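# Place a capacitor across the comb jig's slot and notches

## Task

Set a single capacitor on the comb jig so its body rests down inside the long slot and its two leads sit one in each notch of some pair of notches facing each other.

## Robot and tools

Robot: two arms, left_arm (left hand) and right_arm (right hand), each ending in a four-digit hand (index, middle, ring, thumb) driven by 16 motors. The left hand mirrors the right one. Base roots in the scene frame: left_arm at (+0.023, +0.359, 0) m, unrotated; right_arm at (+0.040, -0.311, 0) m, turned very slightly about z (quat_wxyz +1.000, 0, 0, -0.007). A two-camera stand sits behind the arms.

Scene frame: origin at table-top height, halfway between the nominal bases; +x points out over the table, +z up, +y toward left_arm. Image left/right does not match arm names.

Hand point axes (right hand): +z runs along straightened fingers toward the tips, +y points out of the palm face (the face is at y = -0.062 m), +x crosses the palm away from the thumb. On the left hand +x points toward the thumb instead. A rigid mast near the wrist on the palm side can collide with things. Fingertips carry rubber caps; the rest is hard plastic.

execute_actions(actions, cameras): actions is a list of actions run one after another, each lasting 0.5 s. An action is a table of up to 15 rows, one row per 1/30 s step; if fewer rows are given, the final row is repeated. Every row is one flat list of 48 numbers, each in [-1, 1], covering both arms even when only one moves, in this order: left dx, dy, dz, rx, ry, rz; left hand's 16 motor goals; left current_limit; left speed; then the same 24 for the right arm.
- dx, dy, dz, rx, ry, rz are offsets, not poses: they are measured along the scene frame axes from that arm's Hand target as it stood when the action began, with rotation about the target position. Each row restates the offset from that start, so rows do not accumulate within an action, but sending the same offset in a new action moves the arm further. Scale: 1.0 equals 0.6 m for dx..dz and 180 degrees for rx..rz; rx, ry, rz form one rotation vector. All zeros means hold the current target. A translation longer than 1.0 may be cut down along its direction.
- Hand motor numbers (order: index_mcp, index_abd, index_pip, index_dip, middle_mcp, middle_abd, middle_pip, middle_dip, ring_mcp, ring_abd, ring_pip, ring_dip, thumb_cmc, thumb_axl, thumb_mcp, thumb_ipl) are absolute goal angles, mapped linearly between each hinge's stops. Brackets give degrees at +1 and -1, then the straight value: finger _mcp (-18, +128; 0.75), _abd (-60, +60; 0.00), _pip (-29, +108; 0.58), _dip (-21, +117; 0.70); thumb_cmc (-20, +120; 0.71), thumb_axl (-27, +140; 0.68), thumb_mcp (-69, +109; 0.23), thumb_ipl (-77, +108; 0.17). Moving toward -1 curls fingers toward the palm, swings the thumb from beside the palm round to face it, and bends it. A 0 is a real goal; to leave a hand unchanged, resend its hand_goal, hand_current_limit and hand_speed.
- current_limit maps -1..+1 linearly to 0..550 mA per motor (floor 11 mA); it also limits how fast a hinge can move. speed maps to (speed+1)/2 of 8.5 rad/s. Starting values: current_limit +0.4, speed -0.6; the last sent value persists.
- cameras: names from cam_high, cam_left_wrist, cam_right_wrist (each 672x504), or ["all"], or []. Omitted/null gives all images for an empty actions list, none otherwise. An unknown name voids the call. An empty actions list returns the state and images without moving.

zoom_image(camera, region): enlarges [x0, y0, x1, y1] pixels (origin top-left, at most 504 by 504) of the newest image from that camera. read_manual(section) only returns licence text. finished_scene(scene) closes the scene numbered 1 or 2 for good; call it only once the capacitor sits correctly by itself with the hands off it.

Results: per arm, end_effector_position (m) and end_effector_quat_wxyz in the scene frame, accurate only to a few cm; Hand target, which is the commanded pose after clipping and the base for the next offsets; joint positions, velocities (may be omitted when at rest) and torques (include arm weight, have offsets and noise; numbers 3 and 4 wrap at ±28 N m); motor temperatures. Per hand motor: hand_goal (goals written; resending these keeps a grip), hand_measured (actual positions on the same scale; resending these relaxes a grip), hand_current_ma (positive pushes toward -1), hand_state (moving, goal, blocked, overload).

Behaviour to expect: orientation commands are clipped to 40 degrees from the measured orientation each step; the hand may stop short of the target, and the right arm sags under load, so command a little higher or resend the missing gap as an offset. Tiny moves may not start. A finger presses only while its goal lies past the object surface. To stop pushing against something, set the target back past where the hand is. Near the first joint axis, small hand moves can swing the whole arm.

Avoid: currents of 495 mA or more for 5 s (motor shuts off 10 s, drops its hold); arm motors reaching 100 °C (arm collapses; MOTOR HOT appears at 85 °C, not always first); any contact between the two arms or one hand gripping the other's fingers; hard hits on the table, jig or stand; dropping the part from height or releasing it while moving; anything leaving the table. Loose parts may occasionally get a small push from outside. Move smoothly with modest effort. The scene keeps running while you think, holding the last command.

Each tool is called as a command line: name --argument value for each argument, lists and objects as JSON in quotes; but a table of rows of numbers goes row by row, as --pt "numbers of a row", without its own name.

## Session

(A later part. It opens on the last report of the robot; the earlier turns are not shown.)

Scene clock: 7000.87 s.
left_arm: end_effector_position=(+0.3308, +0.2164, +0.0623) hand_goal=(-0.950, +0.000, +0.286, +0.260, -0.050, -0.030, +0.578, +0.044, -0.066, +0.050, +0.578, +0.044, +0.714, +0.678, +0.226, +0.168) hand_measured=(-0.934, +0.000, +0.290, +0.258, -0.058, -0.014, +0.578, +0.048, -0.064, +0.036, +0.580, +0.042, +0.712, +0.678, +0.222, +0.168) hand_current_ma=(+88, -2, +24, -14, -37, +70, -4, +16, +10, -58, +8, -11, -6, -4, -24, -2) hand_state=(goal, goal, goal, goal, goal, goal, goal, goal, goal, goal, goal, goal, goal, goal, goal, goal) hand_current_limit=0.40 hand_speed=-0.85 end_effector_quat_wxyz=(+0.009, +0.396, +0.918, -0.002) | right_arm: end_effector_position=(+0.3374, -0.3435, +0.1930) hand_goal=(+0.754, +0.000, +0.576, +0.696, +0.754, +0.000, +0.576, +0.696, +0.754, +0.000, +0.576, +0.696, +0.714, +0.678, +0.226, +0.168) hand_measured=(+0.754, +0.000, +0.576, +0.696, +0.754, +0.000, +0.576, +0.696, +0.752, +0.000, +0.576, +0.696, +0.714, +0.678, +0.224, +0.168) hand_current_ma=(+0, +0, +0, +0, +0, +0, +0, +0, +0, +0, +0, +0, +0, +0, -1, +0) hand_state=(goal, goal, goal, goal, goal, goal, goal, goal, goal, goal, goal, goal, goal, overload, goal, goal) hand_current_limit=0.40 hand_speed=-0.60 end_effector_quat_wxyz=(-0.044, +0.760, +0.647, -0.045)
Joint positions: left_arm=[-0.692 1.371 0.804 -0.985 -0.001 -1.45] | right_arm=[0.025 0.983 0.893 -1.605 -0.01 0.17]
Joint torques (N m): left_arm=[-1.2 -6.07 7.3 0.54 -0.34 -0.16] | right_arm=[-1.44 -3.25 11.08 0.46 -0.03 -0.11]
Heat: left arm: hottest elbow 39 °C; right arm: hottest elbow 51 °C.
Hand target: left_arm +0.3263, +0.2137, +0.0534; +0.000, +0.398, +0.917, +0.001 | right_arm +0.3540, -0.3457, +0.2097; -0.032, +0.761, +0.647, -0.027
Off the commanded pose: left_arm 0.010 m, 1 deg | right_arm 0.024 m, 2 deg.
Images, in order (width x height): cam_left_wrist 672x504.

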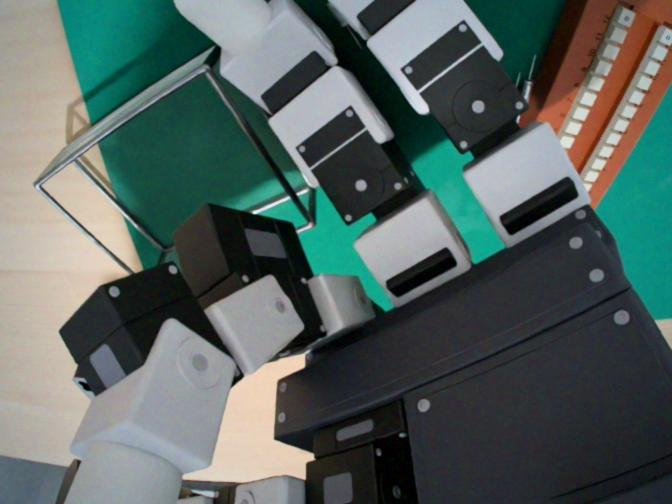

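execute_actions --actions '[[[0,0,0,0,0,0,-0.95,0,0.285,0.26,-0.05,-0.06,0.577,0.0435,-0.066,0.085,0.577,0.0435,0.714,0.678,0.226,0.168,0.4,-0.85,0,0,0,0,0,0,0.754,0,0.576,0.696,0.754,0,0.576,0.696,0.754,0,0.576,0.696,0.714,0.678,0.226,0.168,0.4,-0.6]]]' --cameras '["cam_left_wrist"]'

zoom_image --camera "cam_left_wrist" --region '[320, 0, 420, 90]'

Scene clock: 7009.53 s.
left_arm: end_effector_position=(+0.3308, +0.2164, +0.0623) hand_goal=(-0.950, +0.000, +0.286, +0.260, -0.050, -0.060, +0.578, +0.044, -0.066, +0.086, +0.578, +0.044, +0.714, +0.678, +0.226, +0.168) hand_measured=(-0.934, +0.000, +0.290, +0.258, -0.058, -0.042, +0.578, +0.048, -0.064, +0.072, +0.580, +0.042, +0.712, +0.678, +0.222, +0.168) hand_current_ma=(+88, -2, +24, -14, -37, +82, -4, +16, +8, -65, +7, -11, -6, -4, -24, -2) hand_state=(goal, goal, goal, goal, goal, goal, goal, goal, goal, goal, goal, goal, goal, goal, goal, goal) hand_current_limit=0.40 hand_speed=-0.85 end_effector_quat_wxyz=(+0.009, +0.396, +0.918, -0.002) | right_arm: end_effector_position=(+0.3374, -0.3435, +0.1930) hand_goal=(+0.754, +0.000, +0.576, +0.696, +0.754, +0.000, +0.576, +0.696, +0.754, +0.000, +0.576, +0.696, +0.714, +0.678, +0.226, +0.168) hand_measured=(+0.754, +0.000, +0.576, +0.696, +0.754, +0.000, +0.576, +0.696, +0.752, +0.000, +0.576, +0.696, +0.714, +0.678, +0.224, +0.168) hand_current_ma=(+0, +0, +0, +0, +0, +0, +0, +0, +0, +0, +0, +0, +0, +0, -1, +0) hand_state=(goal, goal, goal, goal, goal, goal, goal, goal, goal, goal, goal, goal, goal, overload, goal, goal) hand_current_limit=0.40 hand_speed=-0.60 end_effector_quat_wxyz=(-0.044, +0.760, +0.647, -0.045)
Joint positions: left_arm=[-0.692 1.371 0.804 -0.985 -0.001 -1.45] | right_arm=[0.025 0.983 0.893 -1.605 -0.01 0.17]
Joint torques (N m): left_arm=[-1.32 -6.07 7.31 0.53 -0.34 -0.16] | right_arm=[-1.61 -3.25 11.21 0.32 -0.01 -0.11]
Heat: left arm: hottest elbow 39 °C; right arm: hottest elbow 51 °C.
Hand target: left_arm +0.3263, +0.2137, +0.0534; +0.000, +0.398, +0.917, +0.001 | right_arm +0.3540, -0.3457, +0.2097; -0.032, +0.761, +0.647, -0.027
Off the commanded pose: left_arm 0.010 m, 1 deg | right_arm 0.024 m, 2 deg.
Images, in order (width x height): cam_left_wrist 672x504.

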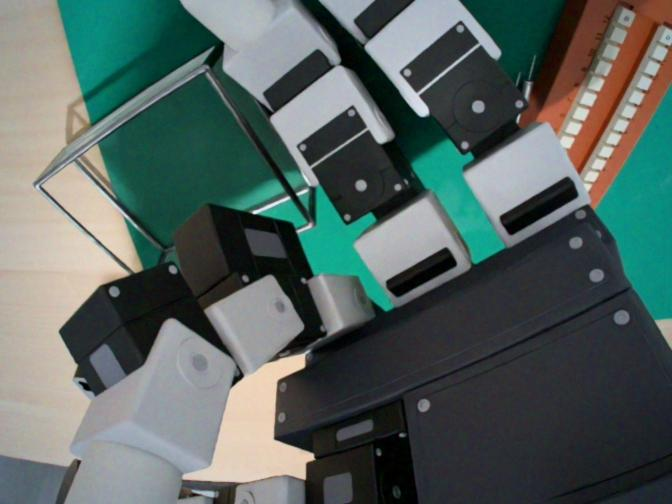

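Scaled by 5.040 from the camera's 672x504 image, which has a finer 960x720 frame.

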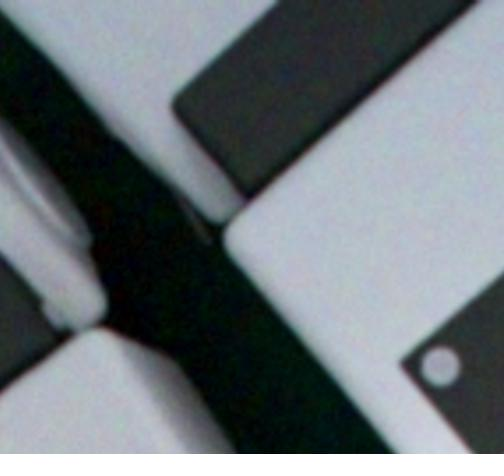

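execute_actions --actions '[[[0,0,0,0,0,0,-0.95,0,0.285,0.26,-0.05,-0.085,0.577,0.0435,-0.066,0.1,0.577,0.0435,0.714,0.678,0.226,0.168,0.4,-0.85,0,0,0,0,0,0,0.754,0,0.576,0.696,0.754,0,0.576,0.696,0.754,0,0.576,0.696,0.714,0.678,0.226,0.168,0.4,-0.6]]]' --cameras '["cam_left_wrist"]'

zoom_image --camera "cam_left_wrist" --region '[320, 0, 420, 90]'

Scene clock: 7028.73 s.
left_arm: end_effector_position=(+0.3308, +0.2164, +0.0623) hand_goal=(-0.950, +0.000, +0.286, +0.260, -0.050, -0.084, +0.578, +0.044, -0.066, +0.100, +0.578, +0.044, +0.714, +0.678, +0.226, +0.168) hand_measured=(-0.934, +0.000, +0.290, +0.258, -0.058, -0.062, +0.578, +0.048, -0.064, +0.084, +0.580, +0.042, +0.712, +0.678, +0.222, +0.168) hand_current_ma=(+88, -2, +24, -14, -37, +95, -4, +16, +7, -65, +7, -11, -6, -4, -24, -2) hand_state=(goal, goal, goal, goal, goal, blocked, goal, goal, goal, goal, goal, goal, goal, goal, goal, goal) hand_current_limit=0.40 hand_speed=-0.85 end_effector_quat_wxyz=(+0.009, +0.396, +0.918, -0.002) | right_arm: end_effector_position=(+0.3374, -0.3435, +0.1930) hand_goal=(+0.754, +0.000, +0.576, +0.696, +0.754, +0.000, +0.576, +0.696, +0.754, +0.000, +0.576, +0.696, +0.714, +0.678, +0.226, +0.168) hand_measured=(+0.754, +0.000, +0.576, +0.696, +0.754, +0.000, +0.576, +0.696, +0.752, +0.000, +0.576, +0.696, +0.714, +0.678, +0.224, +0.168) hand_current_ma=(+0, +0, +0, +0, +0, +0, +0, +0, +0, +0, +0, +0, +0, +0, -1, +0) hand_state=(goal, goal, goal, goal, goal, goal, goal, goal, goal, goal, goal, goal, goal, overload, goal, goal) hand_current_limit=0.40 hand_speed=-0.60 end_effector_quat_wxyz=(-0.044, +0.760, +0.647, -0.045)
Joint positions: left_arm=[-0.692 1.371 0.804 -0.985 -0.001 -1.45] | right_arm=[0.025 0.983 0.893 -1.605 -0.01 0.17]
Joint torques (N m): left_arm=[-1.2 -6.12 7.31 0.53 -0.33 -0.16] | right_arm=[-1.73 -3.49 11.15 0.38 -0.01 -0.11]
Heat: left arm: hottest elbow 39 °C; right arm: hottest elbow 51 °C.
Hand target: left_arm +0.3263, +0.2137, +0.0534; +0.000, +0.398, +0.917, +0.001 | right_arm +0.3540, -0.3457, +0.2097; -0.032, +0.761, +0.647, -0.027
Off the commanded pose: left_arm 0.010 m, 1 deg | right_arm 0.024 m, 2 deg.
Images, in order (width x height): cam_left_wrist 672x504.

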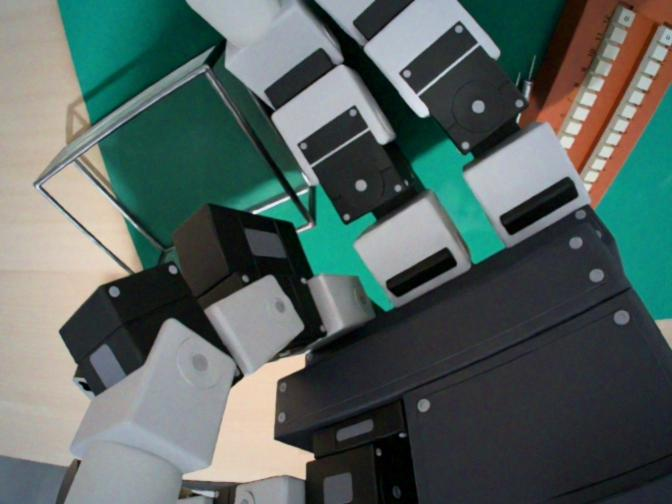

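Scaled by 5.040 from the camera's 672x504 image, which has a finer 960x720 frame.

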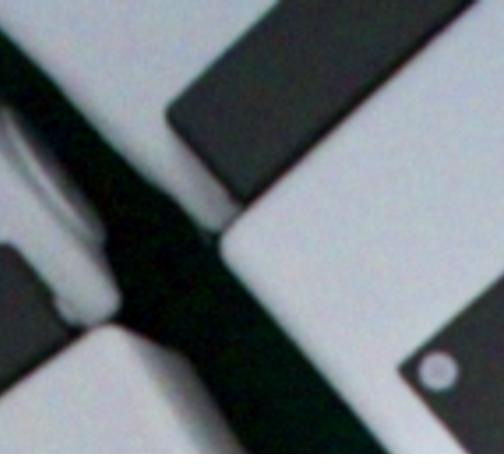

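execute_actions --actions '[[[0,0,0,0,0,0,-0.95,0,0.285,0.26,-0.05,-0.11,0.577,0.0435,-0.066,0.12,0.577,0.0435,0.714,0.678,0.226,0.168,0.4,-0.85,0,0,0,0,0,0,0.754,0,0.576,0.696,0.754,0,0.576,0.696,0.754,0,0.576,0.696,0.714,0.678,0.226,0.168,0.4,-0.6]]]' --cameras '["cam_left_wrist"]'

zoom_image --camera "cam_left_wrist" --region '[320, 0, 420, 90]'

Scene clock: 7035.77 s.
left_arm: end_effector_position=(+0.3308, +0.2165, +0.0623) hand_goal=(-0.950, +0.000, +0.286, +0.260, -0.050, -0.110, +0.578, +0.044, -0.066, +0.120, +0.578, +0.044, +0.714, +0.678, +0.226, +0.168) hand_measured=(-0.934, +0.000, +0.290, +0.258, -0.058, -0.084, +0.578, +0.048, -0.064, +0.104, +0.580, +0.042, +0.712, +0.678, +0.222, +0.168) hand_current_ma=(+88, -2, +24, -14, -37, +116, -4, +16, +7, -73, +7, -11, -6, -4, -24, -2) hand_state=(goal, goal, goal, goal, goal, blocked, goal, goal, goal, goal, goal, goal, goal, goal, goal, goal) hand_current_limit=0.40 hand_speed=-0.85 end_effector_quat_wxyz=(+0.009, +0.395, +0.918, -0.002) | right_arm: end_effector_position=(+0.3374, -0.3435, +0.1930) hand_goal=(+0.754, +0.000, +0.576, +0.696, +0.754, +0.000, +0.576, +0.696, +0.754, +0.000, +0.576, +0.696, +0.714, +0.678, +0.226, +0.168) hand_measured=(+0.754, +0.000, +0.576, +0.696, +0.754, +0.000, +0.576, +0.696, +0.752, +0.000, +0.576, +0.696, +0.714, +0.678, +0.224, +0.168) hand_current_ma=(+0, +0, +0, +0, +0, +0, +0, +0, +0, +0, +0, +0, +0, +0, -1, +0) hand_state=(goal, goal, goal, goal, goal, goal, goal, goal, goal, goal, goal, goal, goal, overload, goal, goal) hand_current_limit=0.40 hand_speed=-0.60 end_effector_quat_wxyz=(-0.044, +0.760, +0.647, -0.045)
Joint positions: left_arm=[-0.692 1.371 0.804 -0.985 -0.001 -1.45] | right_arm=[0.025 0.983 0.893 -1.605 -0.01 0.17]
Joint torques (N m): left_arm=[-1.26 -6.18 7.31 0.53 -0.33 -0.16] | right_arm=[-2.08 -3.43 11.18 0.47 -0.01 -0.11]
Heat: left arm: hottest elbow 39 °C; right arm: hottest elbow 51 °C.
Hand target: left_arm +0.3264, +0.2137, +0.0534; +0.000, +0.398, +0.917, +0.001 | right_arm +0.3540, -0.3457, +0.2097; -0.032, +0.761, +0.647, -0.027
Off the commanded pose: left_arm 0.010 m, 1 deg | right_arm 0.024 m, 2 deg.
Images, in order (width x height): cam_left_wrist 672x504.

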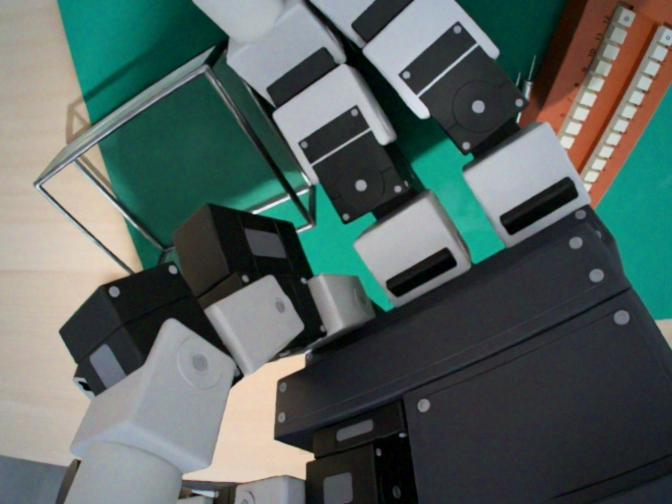

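Scaled by 5.040 from the camera's 672x504 image, which has a finer 960x720 frame.

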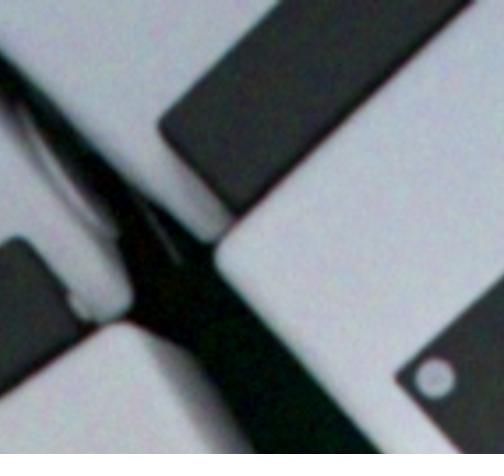

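execute_actions --actions '[[[0,0,0,0,0,0,-0.95,0,0.285,0.26,-0.05,-0.13,0.577,0.0435,-0.066,0.14,0.577,0.0435,0.714,0.678,0.226,0.168,0.4,-0.85,0,0,0,0,0,0,0.754,0,0.576,0.696,0.754,0,0.576,0.696,0.754,0,0.576,0.696,0.714,0.678,0.226,0.168,0.4,-0.6]]]' --cameras '["cam_left_wrist"]'

zoom_image --camera "cam_left_wrist" --region '[320, 0, 420, 90]'

Scene clock: 7048.20 s.
left_arm: end_effector_position=(+0.3308, +0.2165, +0.0623) hand_goal=(-0.950, +0.000, +0.286, +0.260, -0.050, -0.130, +0.578, +0.044, -0.066, +0.140, +0.578, +0.044, +0.714, +0.678, +0.226, +0.168) hand_measured=(-0.934, +0.000, +0.290, +0.258, -0.058, -0.086, +0.578, +0.048, -0.064, +0.106, +0.580, +0.042, +0.712, +0.678, +0.222, +0.168) hand_current_ma=(+88, -2, +24, -14, -37, +194, -4, +16, +7, -147, +7, -11, -6, -4, -24, -2) hand_state=(goal, goal, goal, goal, goal, blocked, goal, goal, goal, blocked, goal, goal, goal, goal, goal, goal) hand_current_limit=0.40 hand_speed=-0.85 end_effector_quat_wxyz=(+0.009, +0.395, +0.918, -0.002) | right_arm: end_effector_position=(+0.3374, -0.3435, +0.1930) hand_goal=(+0.754, +0.000, +0.576, +0.696, +0.754, +0.000, +0.576, +0.696, +0.754, +0.000, +0.576, +0.696, +0.714, +0.678, +0.226, +0.168) hand_measured=(+0.754, +0.000, +0.576, +0.696, +0.754, +0.000, +0.576, +0.696, +0.752, +0.000, +0.576, +0.696, +0.714, +0.678, +0.224, +0.168) hand_current_ma=(+0, +0, +0, +0, +0, +0, +0, +0, +0, +0, +0, +0, +0, +0, -1, +0) hand_state=(goal, goal, goal, goal, goal, goal, goal, goal, goal, goal, goal, goal, goal, overload, goal, goal) hand_current_limit=0.40 hand_speed=-0.60 end_effector_quat_wxyz=(-0.044, +0.760, +0.647, -0.045)
Joint positions: left_arm=[-0.692 1.371 0.804 -0.985 -0.001 -1.45] | right_arm=[0.025 0.983 0.893 -1.605 -0.01 0.17]
Joint torques (N m): left_arm=[-1.2 -6.12 7.32 0.54 -0.33 -0.15] | right_arm=[-1.9 -3.66 11.11 0.44 0 -0.11]
Heat: left arm: hottest elbow 39 °C; right arm: hottest elbow 51 °C.
Hand target: left_arm +0.3264, +0.2137, +0.0534; +0.000, +0.398, +0.917, +0.001 | right_arm +0.3540, -0.3457, +0.2097; -0.032, +0.761, +0.647, -0.027
Off the commanded pose: left_arm 0.010 m, 1 deg | right_arm 0.024 m, 2 deg.
Images, in order (width x height): cam_left_wrist 672x504.

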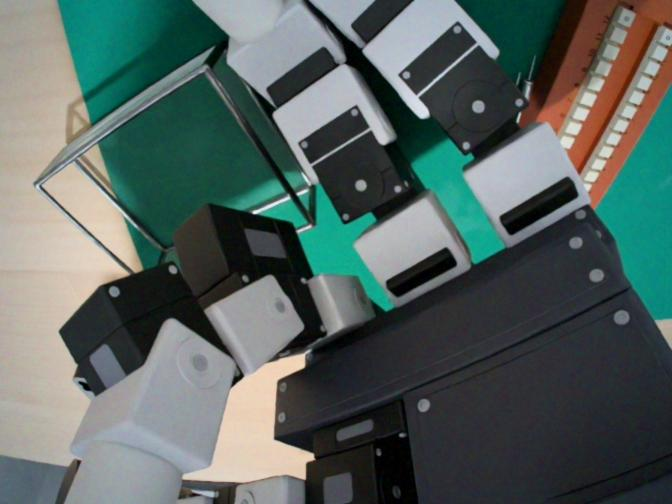

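Scaled by 5.040 from the camera's 672x504 image, which has a finer 960x720 frame.

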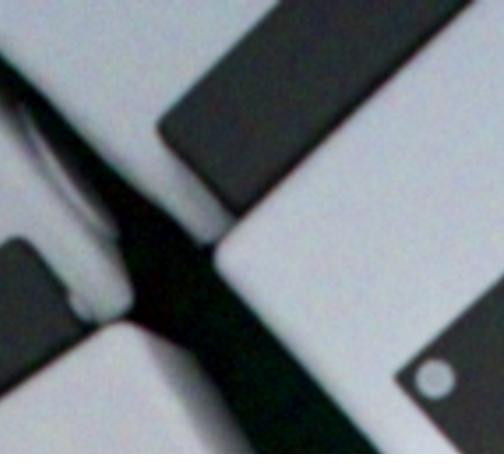

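execute_actions --actions '[[[0,0,0.045,0,0,0,-0.95,0,0.285,0.26,-0.062,-0.14,0.577,0.0435,-0.066,0.15,0.577,0.0435,0.714,0.678,0.226,0.168,0.4,-0.85,0,0,0,0,0,0,0.754,0,0.576,0.696,0.754,0,0.576,0.696,0.754,0,0.576,0.696,0.714,0.678,0.226,0.168,0.4,-0.6]],[[0,0,0.045,0,0,0,-0.95,0,0.285,0.26,-0.062,-0.14,0.577,0.0435,-0.066,0.15,0.577,0.0435,0.714,0.678,0.226,0.168,0.4,-0.85,0,0,0,0,0,0,0.754,0,0.576,0.696,0.754,0,0.576,0.696,0.754,0,0.576,0.696,0.714,0.678,0.226,0.168,0.4,-0.6]],[[0,0,0.045,0,0,0,-0.95,0,0.285,0.26,-0.062,-0.14,0.577,0.0435,-0.066,0.15,0.577,0.0435,0.714,0.678,0.226,0.168,0.4,-0.85,0,0,0,0,0,0,0.754,0,0.576,0.696,0.754,0,0.576,0.696,0.754,0,0.576,0.696,0.714,0.678,0.226,0.168,0.4,-0.6]]]' --cameras '["cam_left_wrist","cam_high"]'

zoom_image --camera "cam_left_wrist" --region '[280, 0, 420, 120]'

zoom_image --camera "cam_high" --region '[400, 220, 500, 310]'

Scene clock: 7082.50 s.
left_arm: end_effector_position=(+0.3168, +0.2279, +0.1166) hand_goal=(-0.950, +0.000, +0.286, +0.260, -0.062, -0.140, +0.578, +0.044, -0.066, +0.150, +0.578, +0.044, +0.714, +0.678, +0.226, +0.168) hand_measured=(-0.934, +0.000, +0.290, +0.258, -0.054, -0.090, +0.578, +0.046, -0.062, +0.106, +0.578, +0.042, +0.712, +0.678, +0.222, +0.168) hand_current_ma=(+88, -2, +24, -14, +38, +219, +4, +9, +26, -191, +2, -6, -6, -4, -24, -2) hand_state=(goal, goal, goal, goal, goal, blocked, goal, goal, goal, blocked, goal, goal, goal, goal, goal, goal) hand_current_limit=0.40 hand_speed=-0.85 end_effector_quat_wxyz=(-0.022, +0.396, +0.918, +0.007) | right_arm: end_effector_position=(+0.3374, -0.3435, +0.1930) hand_goal=(+0.754, +0.000, +0.576, +0.696, +0.754, +0.000, +0.576, +0.696, +0.754, +0.000, +0.576, +0.696, +0.714, +0.678, +0.226, +0.168) hand_measured=(+0.754, +0.000, +0.576, +0.696, +0.754, +0.000, +0.576, +0.696, +0.752, +0.000, +0.576, +0.696, +0.714, +0.678, +0.224, +0.168) hand_current_ma=(+0, +0, +0, +0, +0, +0, +0, +0, +0, +0, +0, +0, +0, +0, -1, +0) hand_state=(goal, goal, goal, goal, goal, goal, goal, goal, goal, goal, goal, goal, goal, overload, goal, goal) hand_current_limit=0.40 hand_speed=-0.60 end_effector_quat_wxyz=(-0.044, +0.760, +0.647, -0.045)
Joint positions: left_arm=[-0.693 1.29 0.886 -1.213 -0.002 -1.451] | right_arm=[0.025 0.983 0.893 -1.605 -0.01 0.17]
Joint torques (N m): left_arm=[-1.14 -8 11.9 -0.18 -0.29 -0.16] | right_arm=[-1.73 -3.14 11.19 0.46 -0.01 -0.11]
Heat: left arm: hottest elbow 39 °C; right arm: hottest elbow 51 °C.
Hand target: left_arm +0.3263, +0.2138, +0.1344; +0.000, +0.398, +0.917, +0.001 | right_arm +0.3540, -0.3457, +0.2097; -0.032, +0.761, +0.647, -0.027
Off the commanded pose: left_arm 0.025 m, 3 deg | right_arm 0.024 m, 2 deg.
Images, in order (width x height): cam_high 672x504, cam_left_wrist 672x504.

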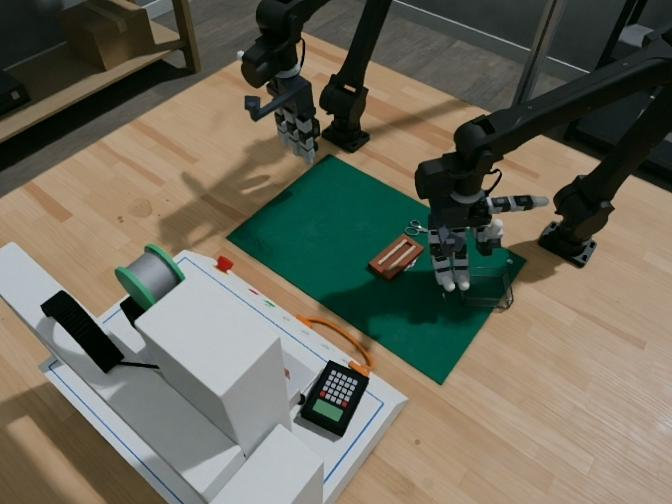

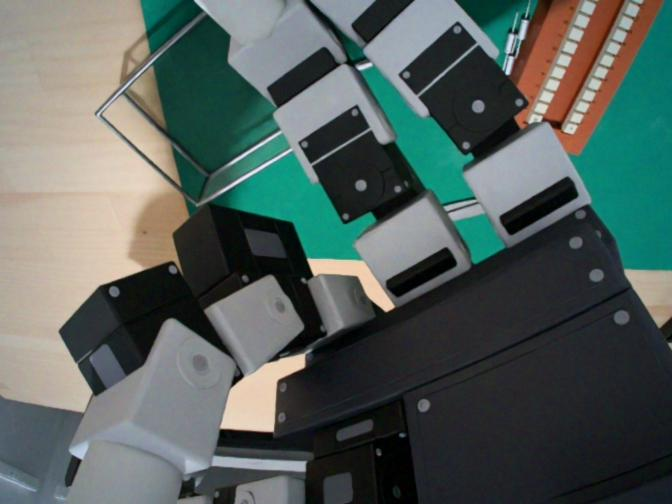

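Scaled by 3.600 from the camera's 672x504 image, which has a finer 960x720 frame.

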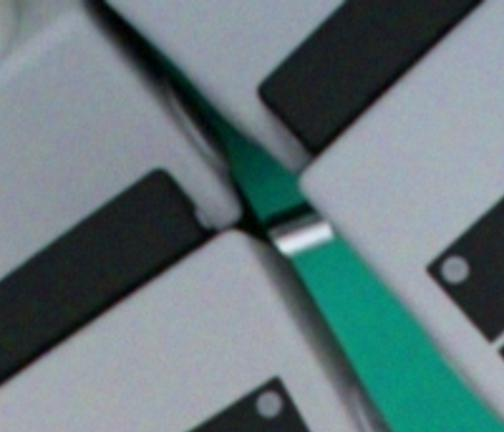

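Scaled by 5.040 from the camera's 672x504 image, which has a finer 960x720 frame.

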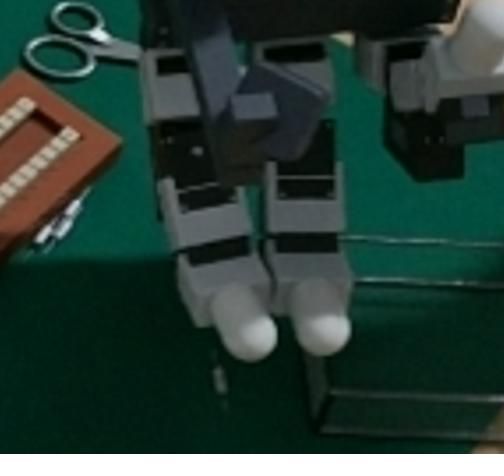

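zoom_image --camera "cam_left_wrist" --region '[335, 35, 395, 95]'

zoom_image --camera "cam_high" --region '[430, 270, 470, 310]'

zoom_image --camera "cam_left_wrist" --region '[90, 0, 390, 220]'

Scaled by 8.400 from the camera's 672x504 image, which has a finer 960x720 frame.

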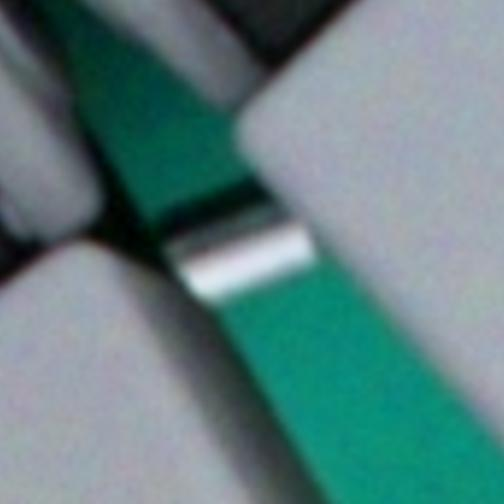

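Scaled by 12.600 from the camera's 672x504 image, which has a finer 960x720 frame.

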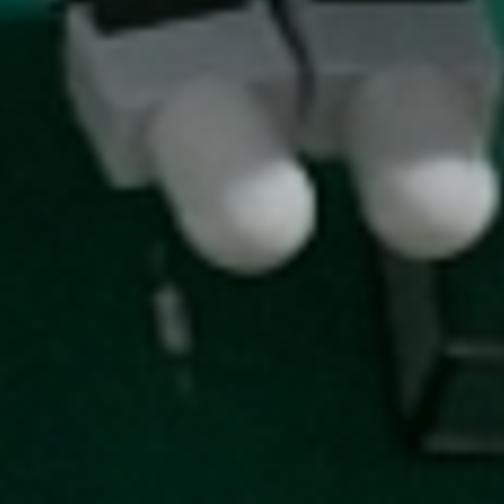

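Scaled by 1.680 from the camera's 672x504 image, which has a finer 960x720 frame.

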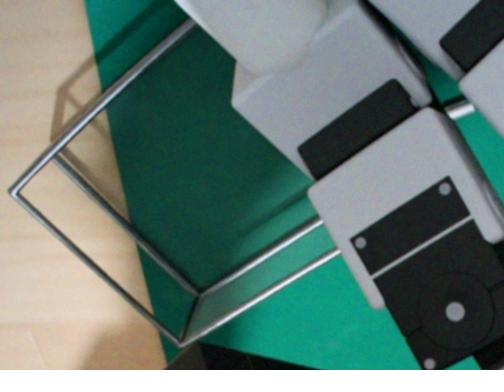

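execute_actions --actions '[[[-0.06,-0.03,0.12,0,0,0,-0.95,0,0.285,0.26,-0.062,-0.14,0.577,0.0435,-0.066,0.15,0.577,0.0435,0.714,0.678,0.226,0.168,0.4,-0.85,0,0,0,0,0,0,0.754,0,0.576,0.696,0.754,0,0.576,0.696,0.754,0,0.576,0.696,0.714,0.678,0.226,0.168,0.4,-0.6]]]' --cameras '["cam_left_wrist","cam_high"]'

zoom_image --camera "cam_left_wrist" --region '[200, 0, 420, 160]'

zoom_image --camera "cam_high" --region '[400, 220, 500, 310]'

Scene clock: 7145.97 s.
left_arm: end_effector_position=(+0.2846, +0.2079, +0.1923) hand_goal=(-0.950, +0.000, +0.286, +0.260, -0.062, -0.140, +0.578, +0.044, -0.066, +0.150, +0.578, +0.044, +0.714, +0.678, +0.226, +0.168) hand_measured=(-0.934, +0.000, +0.290, +0.258, -0.054, -0.090, +0.578, +0.046, -0.060, +0.106, +0.578, +0.042, +0.712, +0.678, +0.222, +0.168) hand_current_ma=(+88, -2, +24, -14, +39, +219, +4, +9, +28, -191, +2, -6, -6, -4, -25, -2) hand_state=(goal, goal, goal, goal, goal, blocked, goal, goal, goal, blocked, goal, goal, goal, goal, goal, goal) hand_current_limit=0.40 hand_speed=-0.85 end_effector_quat_wxyz=(-0.014, +0.397, +0.918, +0.004) | right_arm: end_effector_position=(+0.3374, -0.3435, +0.1930) hand_goal=(+0.754, +0.000, +0.576, +0.696, +0.754, +0.000, +0.576, +0.696, +0.754, +0.000, +0.576, +0.696, +0.714, +0.678, +0.226, +0.168) hand_measured=(+0.754, +0.000, +0.576, +0.696, +0.754, +0.000, +0.576, +0.696, +0.752, +0.000, +0.576, +0.696, +0.714, +0.678, +0.224, +0.168) hand_current_ma=(+0, +0, +0, +0, +0, +0, +0, +0, +0, +0, +0, +0, +0, +0, -1, +0) hand_state=(goal, goal, goal, goal, goal, goal, goal, goal, goal, goal, goal, goal, goal, overload, goal, goal) hand_current_limit=0.40 hand_speed=-0.60 end_effector_quat_wxyz=(-0.044, +0.760, +0.647, -0.045)
Joint positions: left_arm=[-0.806 1.187 1.008 -1.421 0.003 -1.562] | right_arm=[0.025 0.983 0.893 -1.605 -0.01 0.17]
Joint torques (N m): left_arm=[-1.26 -5.71 12.55 -0.21 -0.44 -0.14] | right_arm=[-1.55 -3.25 11.14 0.55 -0.01 -0.1]
Heat: left arm: hottest elbow 42 °C; right arm: hottest elbow 51 °C.
Hand target: left_arm +0.2904, +0.1956, +0.2065; +0.000, +0.398, +0.917, +0.001 | right_arm +0.3540, -0.3457, +0.2097; -0.032, +0.761, +0.647, -0.027
Off the commanded pose: left_arm 0.020 m, 2 deg | right_arm 0.024 m, 2 deg.
Images, in order (width x height): cam_high 672x504, cam_left_wrist 672x504.

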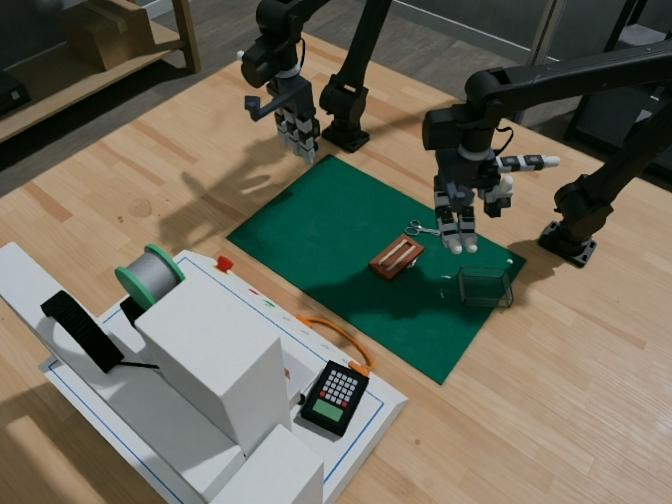

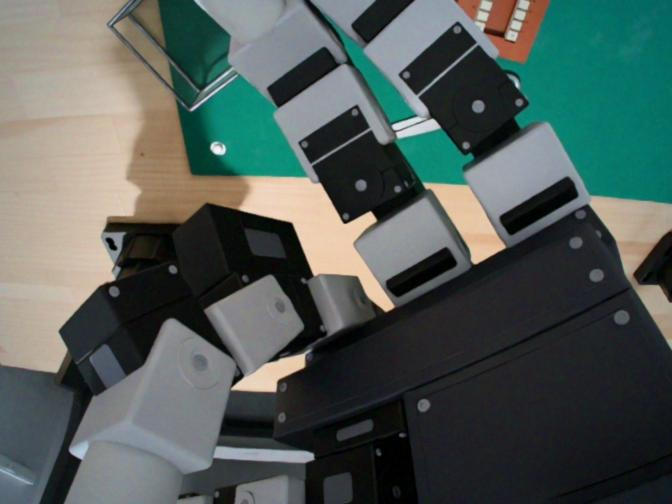

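Scaled by 2.291 from the camera's 672x504 image, which has a finer 960x720 frame.

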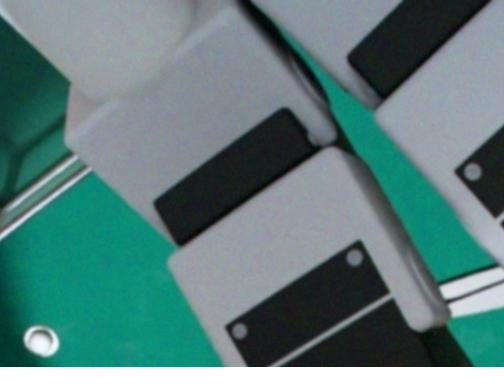

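Scaled by 5.040 from the camera's 672x504 image, which has a finer 960x720 frame.

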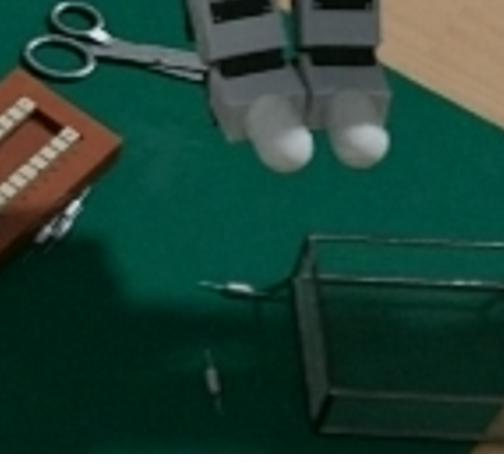

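execute_actions --actions '[[[0.0842,-0.0143,0,0.0014,0.0209,-0.1737,-0.95,0,0.285,0.26,-0.0685,0,0.577,0.0435,-0.0685,0,0.577,0.0435,0.714,0.678,0.226,0.168,0.4,-0.5,0,0,0,0,0,0,0.754,0,0.576,0.696,0.754,0,0.576,0.696,0.754,0,0.576,0.696,0.714,0.678,0.226,0.168,0.4,-0.6]],[[0.0842,-0.0143,0,0.0014,0.0209,-0.1737,-0.95,0,0.285,0.26,0.4,0,0.577,-0.4,0.4,0,0.577,-0.4,0.714,0.678,0.226,0.168,0.4,-0.5,0,0,0,0,0,0,0.754,0,0.576,0.696,0.754,0,0.576,0.696,0.754,0,0.576,0.696,0.714,0.678,0.226,0.168,0.4,-0.6]],[[0.0842,-0.0143,0,0.0014,0.0209,-0.1737,-0.95,0,0.285,0.26,0.753,0.27,0.577,-0.97,0.753,-0.27,0.577,-0.97,0.714,0.678,0.226,0.168,0.4,-0.5,0,0,0,0,0,0,0.754,0,0.576,0.696,0.754,0,0.576,0.696,0.754,0,0.576,0.696,0.714,0.678,0.226,0.168,0.4,-0.6]]]' --cameras '["cam_left_wrist","cam_high"]'

zoom_image --camera "cam_high" --region '[400, 240, 500, 330]'

zoom_image --camera "cam_left_wrist" --region '[250, 0, 550, 200]'

Scene clock: 7406.30 s.
left_arm: end_effector_position=(+0.4246, +0.1729, +0.1941) hand_goal=(-0.950, +0.000, +0.286, +0.260, +0.754, +0.270, +0.578, -0.970, +0.754, -0.270, +0.578, -0.970, +0.714, +0.678, +0.226, +0.168) hand_measured=(-0.934, +0.000, +0.290, +0.258, +0.748, +0.264, +0.578, -0.966, +0.746, -0.266, +0.578, -0.966, +0.714, +0.678, +0.222, +0.168) hand_current_ma=(+88, -2, +24, -14, -36, -23, +4, +19, -39, +21, +2, +17, +1, -4, -25, -2) hand_state=(goal, goal, goal, goal, goal, goal, goal, goal, goal, goal, goal, goal, goal, goal, goal, goal) hand_current_limit=0.40 hand_speed=-0.50 end_effector_quat_wxyz=(-0.091, +0.937, +0.335, -0.030) | right_arm: end_effector_position=(+0.3374, -0.3435, +0.1930) hand_goal=(+0.754, +0.000, +0.576, +0.696, +0.754, +0.000, +0.576, +0.696, +0.754, +0.000, +0.576, +0.696, +0.714, +0.678, +0.226, +0.168) hand_measured=(+0.754, +0.000, +0.576, +0.696, +0.754, +0.000, +0.576, +0.696, +0.752, +0.000, +0.576, +0.696, +0.714, +0.678, +0.224, +0.168) hand_current_ma=(+0, +0, +0, +0, +0, +0, +0, +0, +0, +0, +0, +0, +0, +0, -1, +0) hand_state=(goal, goal, goal, goal, goal, goal, goal, goal, goal, goal, goal, goal, goal, overload, goal, goal) hand_current_limit=0.40 hand_speed=-0.60 end_effector_quat_wxyz=(-0.044, +0.760, +0.647, -0.045)
Joint positions: left_arm=[-0.431 1.395 1.233 -1.58 -0.089 0.445] | right_arm=[0.025 0.983 0.893 -1.605 -0.01 0.17]
Joint torques (N m): left_arm=[0.85 -7.88 12.98 -0.32 0.01 0] | right_arm=[-2.2 -3.31 11.14 0.4 -0.02 -0.12]
Heat: left arm: hottest elbow 43 °C; right arm: hottest elbow 51 °C.
Hand target: left_arm +0.4419, +0.1700, +0.2064; -0.082, +0.939, +0.333, -0.029 | right_arm +0.3540, -0.3457, +0.2097; -0.032, +0.761, +0.647, -0.027
Off the commanded pose: left_arm 0.021 m, 1 deg | right_arm 0.024 m, 2 deg.
Images, in order (width x height): cam_high 672x504, cam_left_wrist 672x504.

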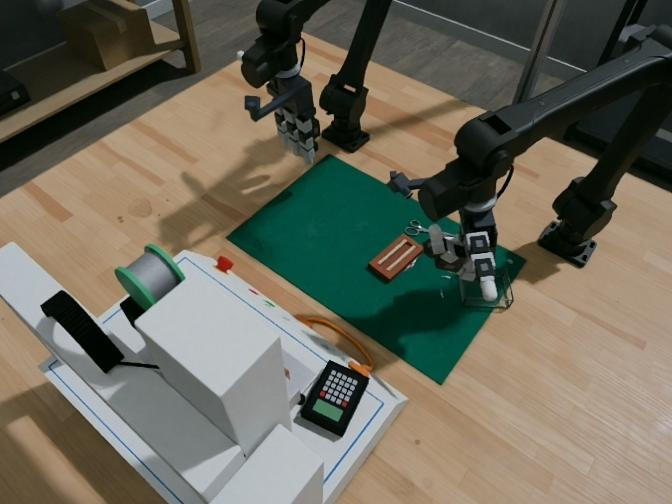

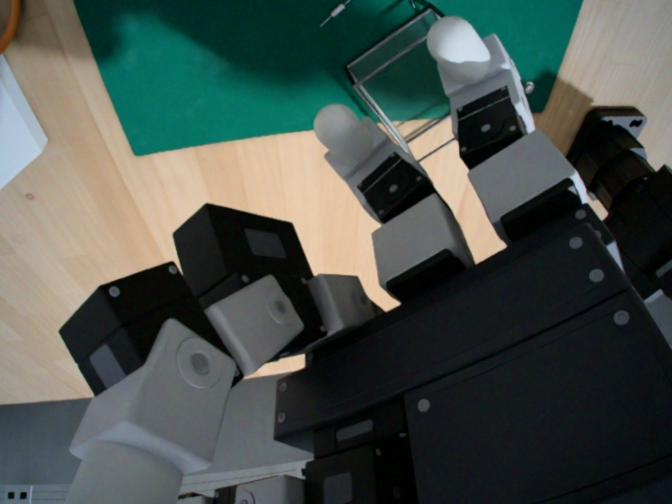

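Scaled by 5.040 from the camera's 672x504 image, which has a finer 960x720 frame.

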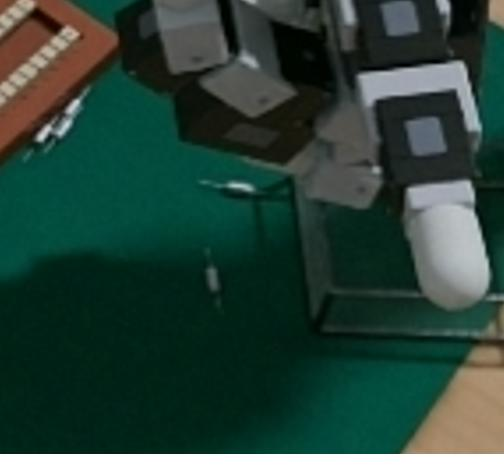

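Scaled by 1.680 from the camera's 672x504 image, which has a finer 960x720 frame.

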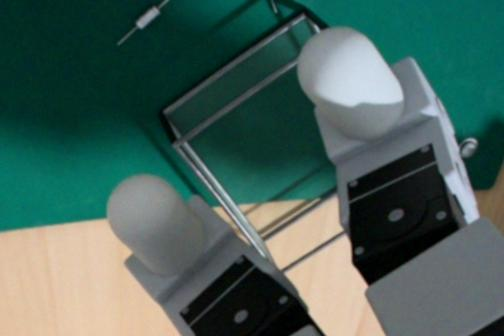

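execute_actions --actions '[[[0.0152,-0.0117,-0.08,0,0,0,-0.95,0,0.285,0.26,0.753,0.27,0.577,-0.97,0.753,-0.27,0.577,-0.97,0.714,0.678,0.226,0.168,0.4,-0.5,0,0,0,0,0,0,0.754,0,0.576,0.696,0.754,0,0.576,0.696,0.754,0,0.576,0.696,0.714,0.678,0.226,0.168,0.4,-0.6]],[[0,0,-0.07,0,0,0,-0.95,0,0.285,0.26,0.753,0.27,0.577,-0.97,0.753,-0.27,0.577,-0.97,0.714,0.678,0.226,0.168,0.4,-0.5,0,0,0,0,0,0,0.754,0,0.576,0.696,0.754,0,0.576,0.696,0.754,0,0.576,0.696,0.714,0.678,0.226,0.168,0.4,-0.6]]]' --cameras '["cam_left_wrist","cam_high"]'

zoom_image --camera "cam_left_wrist" --region '[290, 20, 490, 180]'

zoom_image --camera "cam_high" --region '[400, 240, 500, 330]'

Scene clock: 7432.70 s.
left_arm: end_effector_position=(+0.4467, +0.1608, +0.1213) hand_goal=(-0.950, +0.000, +0.286, +0.260, +0.754, +0.270, +0.578, -0.970, +0.754, -0.270, +0.578, -0.970, +0.714, +0.678, +0.226, +0.168) hand_measured=(-0.934, +0.000, +0.290, +0.258, +0.750, +0.266, +0.578, -0.966, +0.750, -0.266, +0.578, -0.966, +0.714, +0.678, +0.222, +0.168) hand_current_ma=(+88, -2, +24, -14, -21, -21, +4, +18, -23, +19, +2, +16, +0, -4, -25, -2) hand_state=(goal, goal, goal, goal, goal, goal, goal, goal, goal, goal, goal, goal, goal, goal, goal, goal) hand_current_limit=0.40 hand_speed=-0.50 end_effector_quat_wxyz=(-0.082, +0.939, +0.333, -0.026) | right_arm: end_effector_position=(+0.3374, -0.3435, +0.1930) hand_goal=(+0.754, +0.000, +0.576, +0.696, +0.754, +0.000, +0.576, +0.696, +0.754, +0.000, +0.576, +0.696, +0.714, +0.678, +0.226, +0.168) hand_measured=(+0.754, +0.000, +0.576, +0.696, +0.754, +0.000, +0.576, +0.696, +0.752, +0.000, +0.576, +0.696, +0.714, +0.678, +0.224, +0.168) hand_current_ma=(+0, +0, +0, +0, +0, +0, +0, +0, +0, +0, +0, +0, +0, +0, -1, +0) hand_state=(goal, goal, goal, goal, goal, goal, goal, goal, goal, goal, goal, goal, goal, overload, goal, goal) hand_current_limit=0.40 hand_speed=-0.60 end_effector_quat_wxyz=(-0.044, +0.760, +0.647, -0.045)
Joint positions: left_arm=[-0.431 1.498 1.141 -1.367 -0.082 0.452] | right_arm=[0.025 0.983 0.893 -1.605 -0.01 0.17]
Joint torques (N m): left_arm=[0.62 -9.41 8.92 0.24 0.01 0.01] | right_arm=[-2.14 -3.6 11.1 0.46 0 -0.12]
Heat: left arm: hottest elbow 44 °C; right arm: hottest elbow 51 °C.
Hand target: left_arm +0.4511, +0.1630, +0.1165; -0.082, +0.939, +0.333, -0.029 | right_arm +0.3540, -0.3457, +0.2097; -0.032, +0.761, +0.647, -0.027
Off the commanded pose: left_arm 0.007 m, 0 deg | right_arm 0.024 m, 2 deg.
Images, in order (width x height): cam_high 672x504, cam_left_wrist 672x504.

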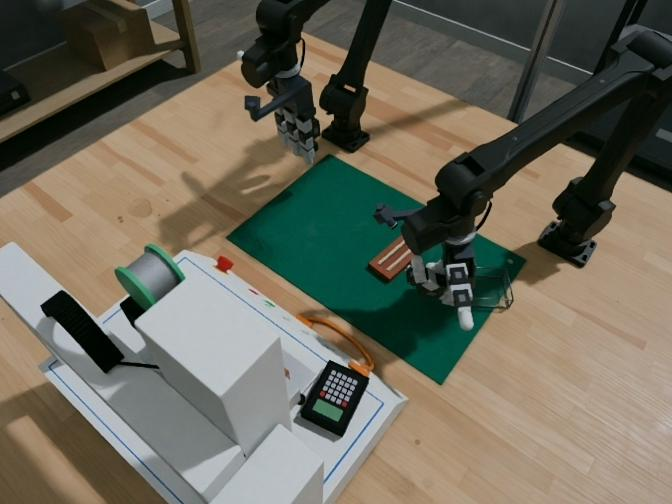

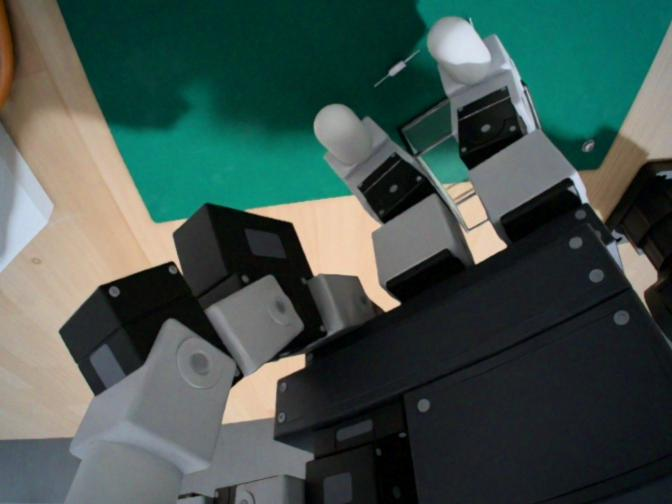

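Scaled by 2.520 from the camera's 672x504 image, which has a finer 960x720 frame.

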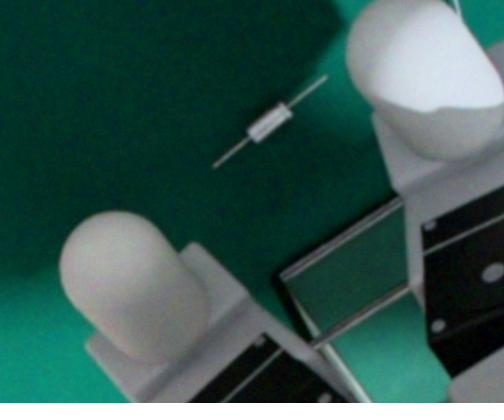

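Scaled by 5.040 from the camera's 672x504 image, which has a finer 960x720 frame.

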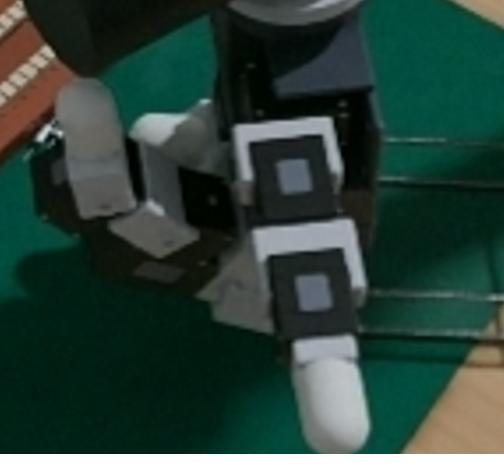

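execute_actions --actions '[[[0.0033,-0.0042,-0.047,0,0,0,-0.95,0,0.285,0.26,0.753,0.27,0.577,-0.97,0.753,-0.27,0.577,-0.97,0.714,0.678,0.226,0.168,0.4,-0.5,0,0,0,0,0,0,0.754,0,0.576,0.696,0.754,0,0.576,0.696,0.754,0,0.576,0.696,0.714,0.678,0.226,0.168,0.4,-0.6]]]' --cameras '["cam_left_wrist","cam_high"]'

zoom_image --camera "cam_left_wrist" --region '[310, 40, 510, 200]'

zoom_image --camera "cam_high" --region '[400, 240, 500, 330]'

Scene clock: 7452.40 s.
left_arm: end_effector_position=(+0.4501, +0.1591, +0.0948) hand_goal=(-0.950, +0.000, +0.286, +0.260, +0.754, +0.270, +0.578, -0.970, +0.754, -0.270, +0.578, -0.970, +0.714, +0.678, +0.226, +0.168) hand_measured=(-0.934, +0.000, +0.290, +0.258, +0.750, +0.266, +0.578, -0.966, +0.750, -0.266, +0.578, -0.966, +0.714, +0.678, +0.222, +0.168) hand_current_ma=(+88, -2, +24, -14, -20, -21, +4, +18, -22, +19, +2, +16, +0, -4, -25, -2) hand_state=(goal, goal, goal, goal, goal, goal, goal, goal, goal, goal, goal, goal, goal, goal, goal, goal) hand_current_limit=0.40 hand_speed=-0.50 end_effector_quat_wxyz=(-0.081, +0.939, +0.333, -0.025) | right_arm: end_effector_position=(+0.3374, -0.3435, +0.1930) hand_goal=(+0.754, +0.000, +0.576, +0.696, +0.754, +0.000, +0.576, +0.696, +0.754, +0.000, +0.576, +0.696, +0.714, +0.678, +0.226, +0.168) hand_measured=(+0.754, +0.000, +0.576, +0.696, +0.754, +0.000, +0.576, +0.696, +0.752, +0.000, +0.576, +0.696, +0.714, +0.678, +0.224, +0.168) hand_current_ma=(+0, +0, +0, +0, +0, +0, +0, +0, +0, +0, +0, +0, +0, +0, -1, +0) hand_state=(goal, goal, goal, goal, goal, goal, goal, goal, goal, goal, goal, goal, goal, overload, goal, goal) hand_current_limit=0.40 hand_speed=-0.60 end_effector_quat_wxyz=(-0.044, +0.760, +0.647, -0.045)
Joint positions: left_arm=[-0.431 1.533 1.105 -1.293 -0.081 0.452] | right_arm=[0.025 0.983 0.893 -1.605 -0.01 0.17]
Joint torques (N m): left_arm=[0.32 -9.7 8.31 0.34 0.02 -0.01] | right_arm=[-1.85 -3.37 11.06 0.28 -0.03 -0.1]
Heat: left arm: hottest elbow 43 °C; right arm: hottest elbow 51 °C.
Hand target: left_arm +0.4530, +0.1604, +0.0883; -0.082, +0.939, +0.333, -0.029 | right_arm +0.3540, -0.3457, +0.2097; -0.032, +0.761, +0.647, -0.027
Off the commanded pose: left_arm 0.007 m, 0 deg | right_arm 0.024 m, 2 deg.
Images, in order (width x height): cam_high 672x504, cam_left_wrist 672x504.

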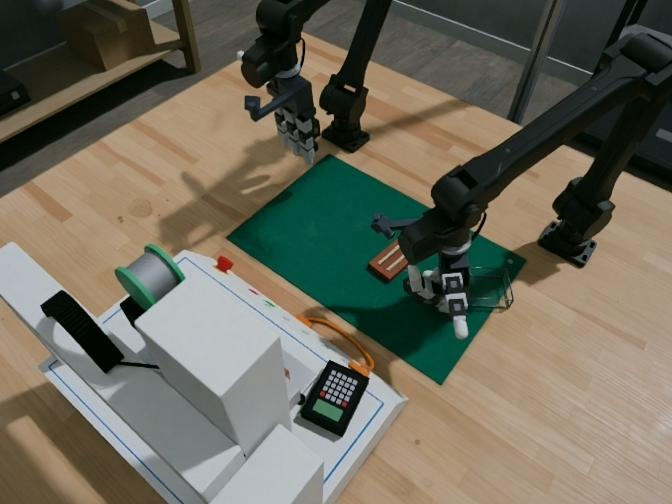

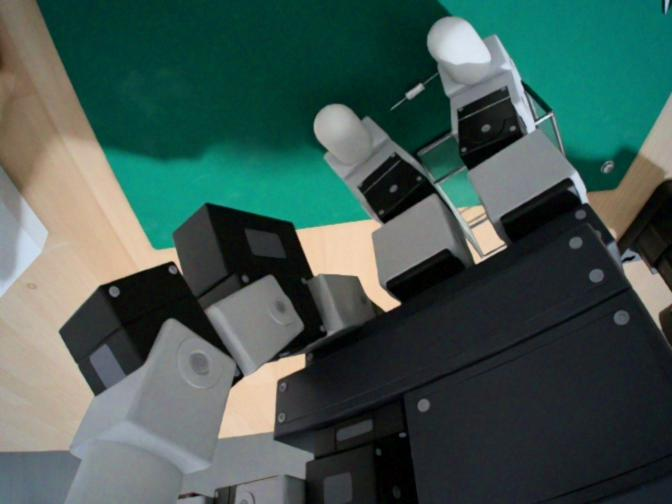

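Scaled by 2.520 from the camera's 672x504 image, which has a finer 960x720 frame.

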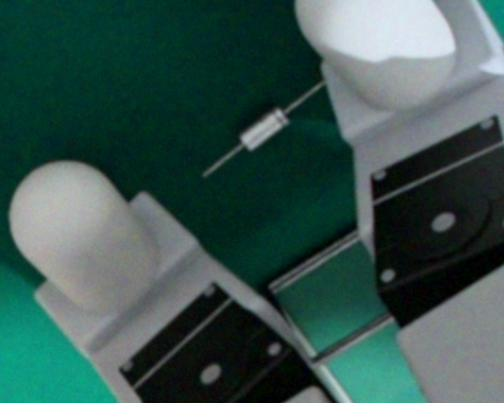

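Scaled by 5.040 from the camera's 672x504 image, which has a finer 960x720 frame.

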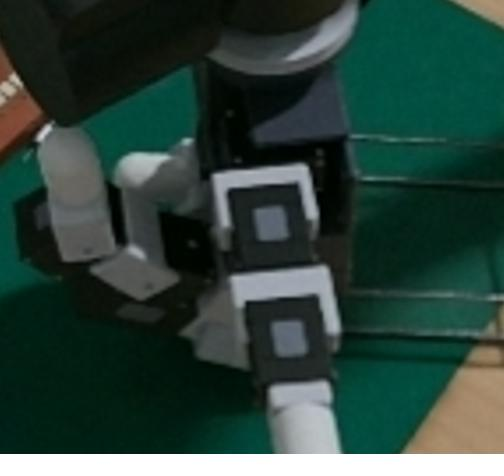

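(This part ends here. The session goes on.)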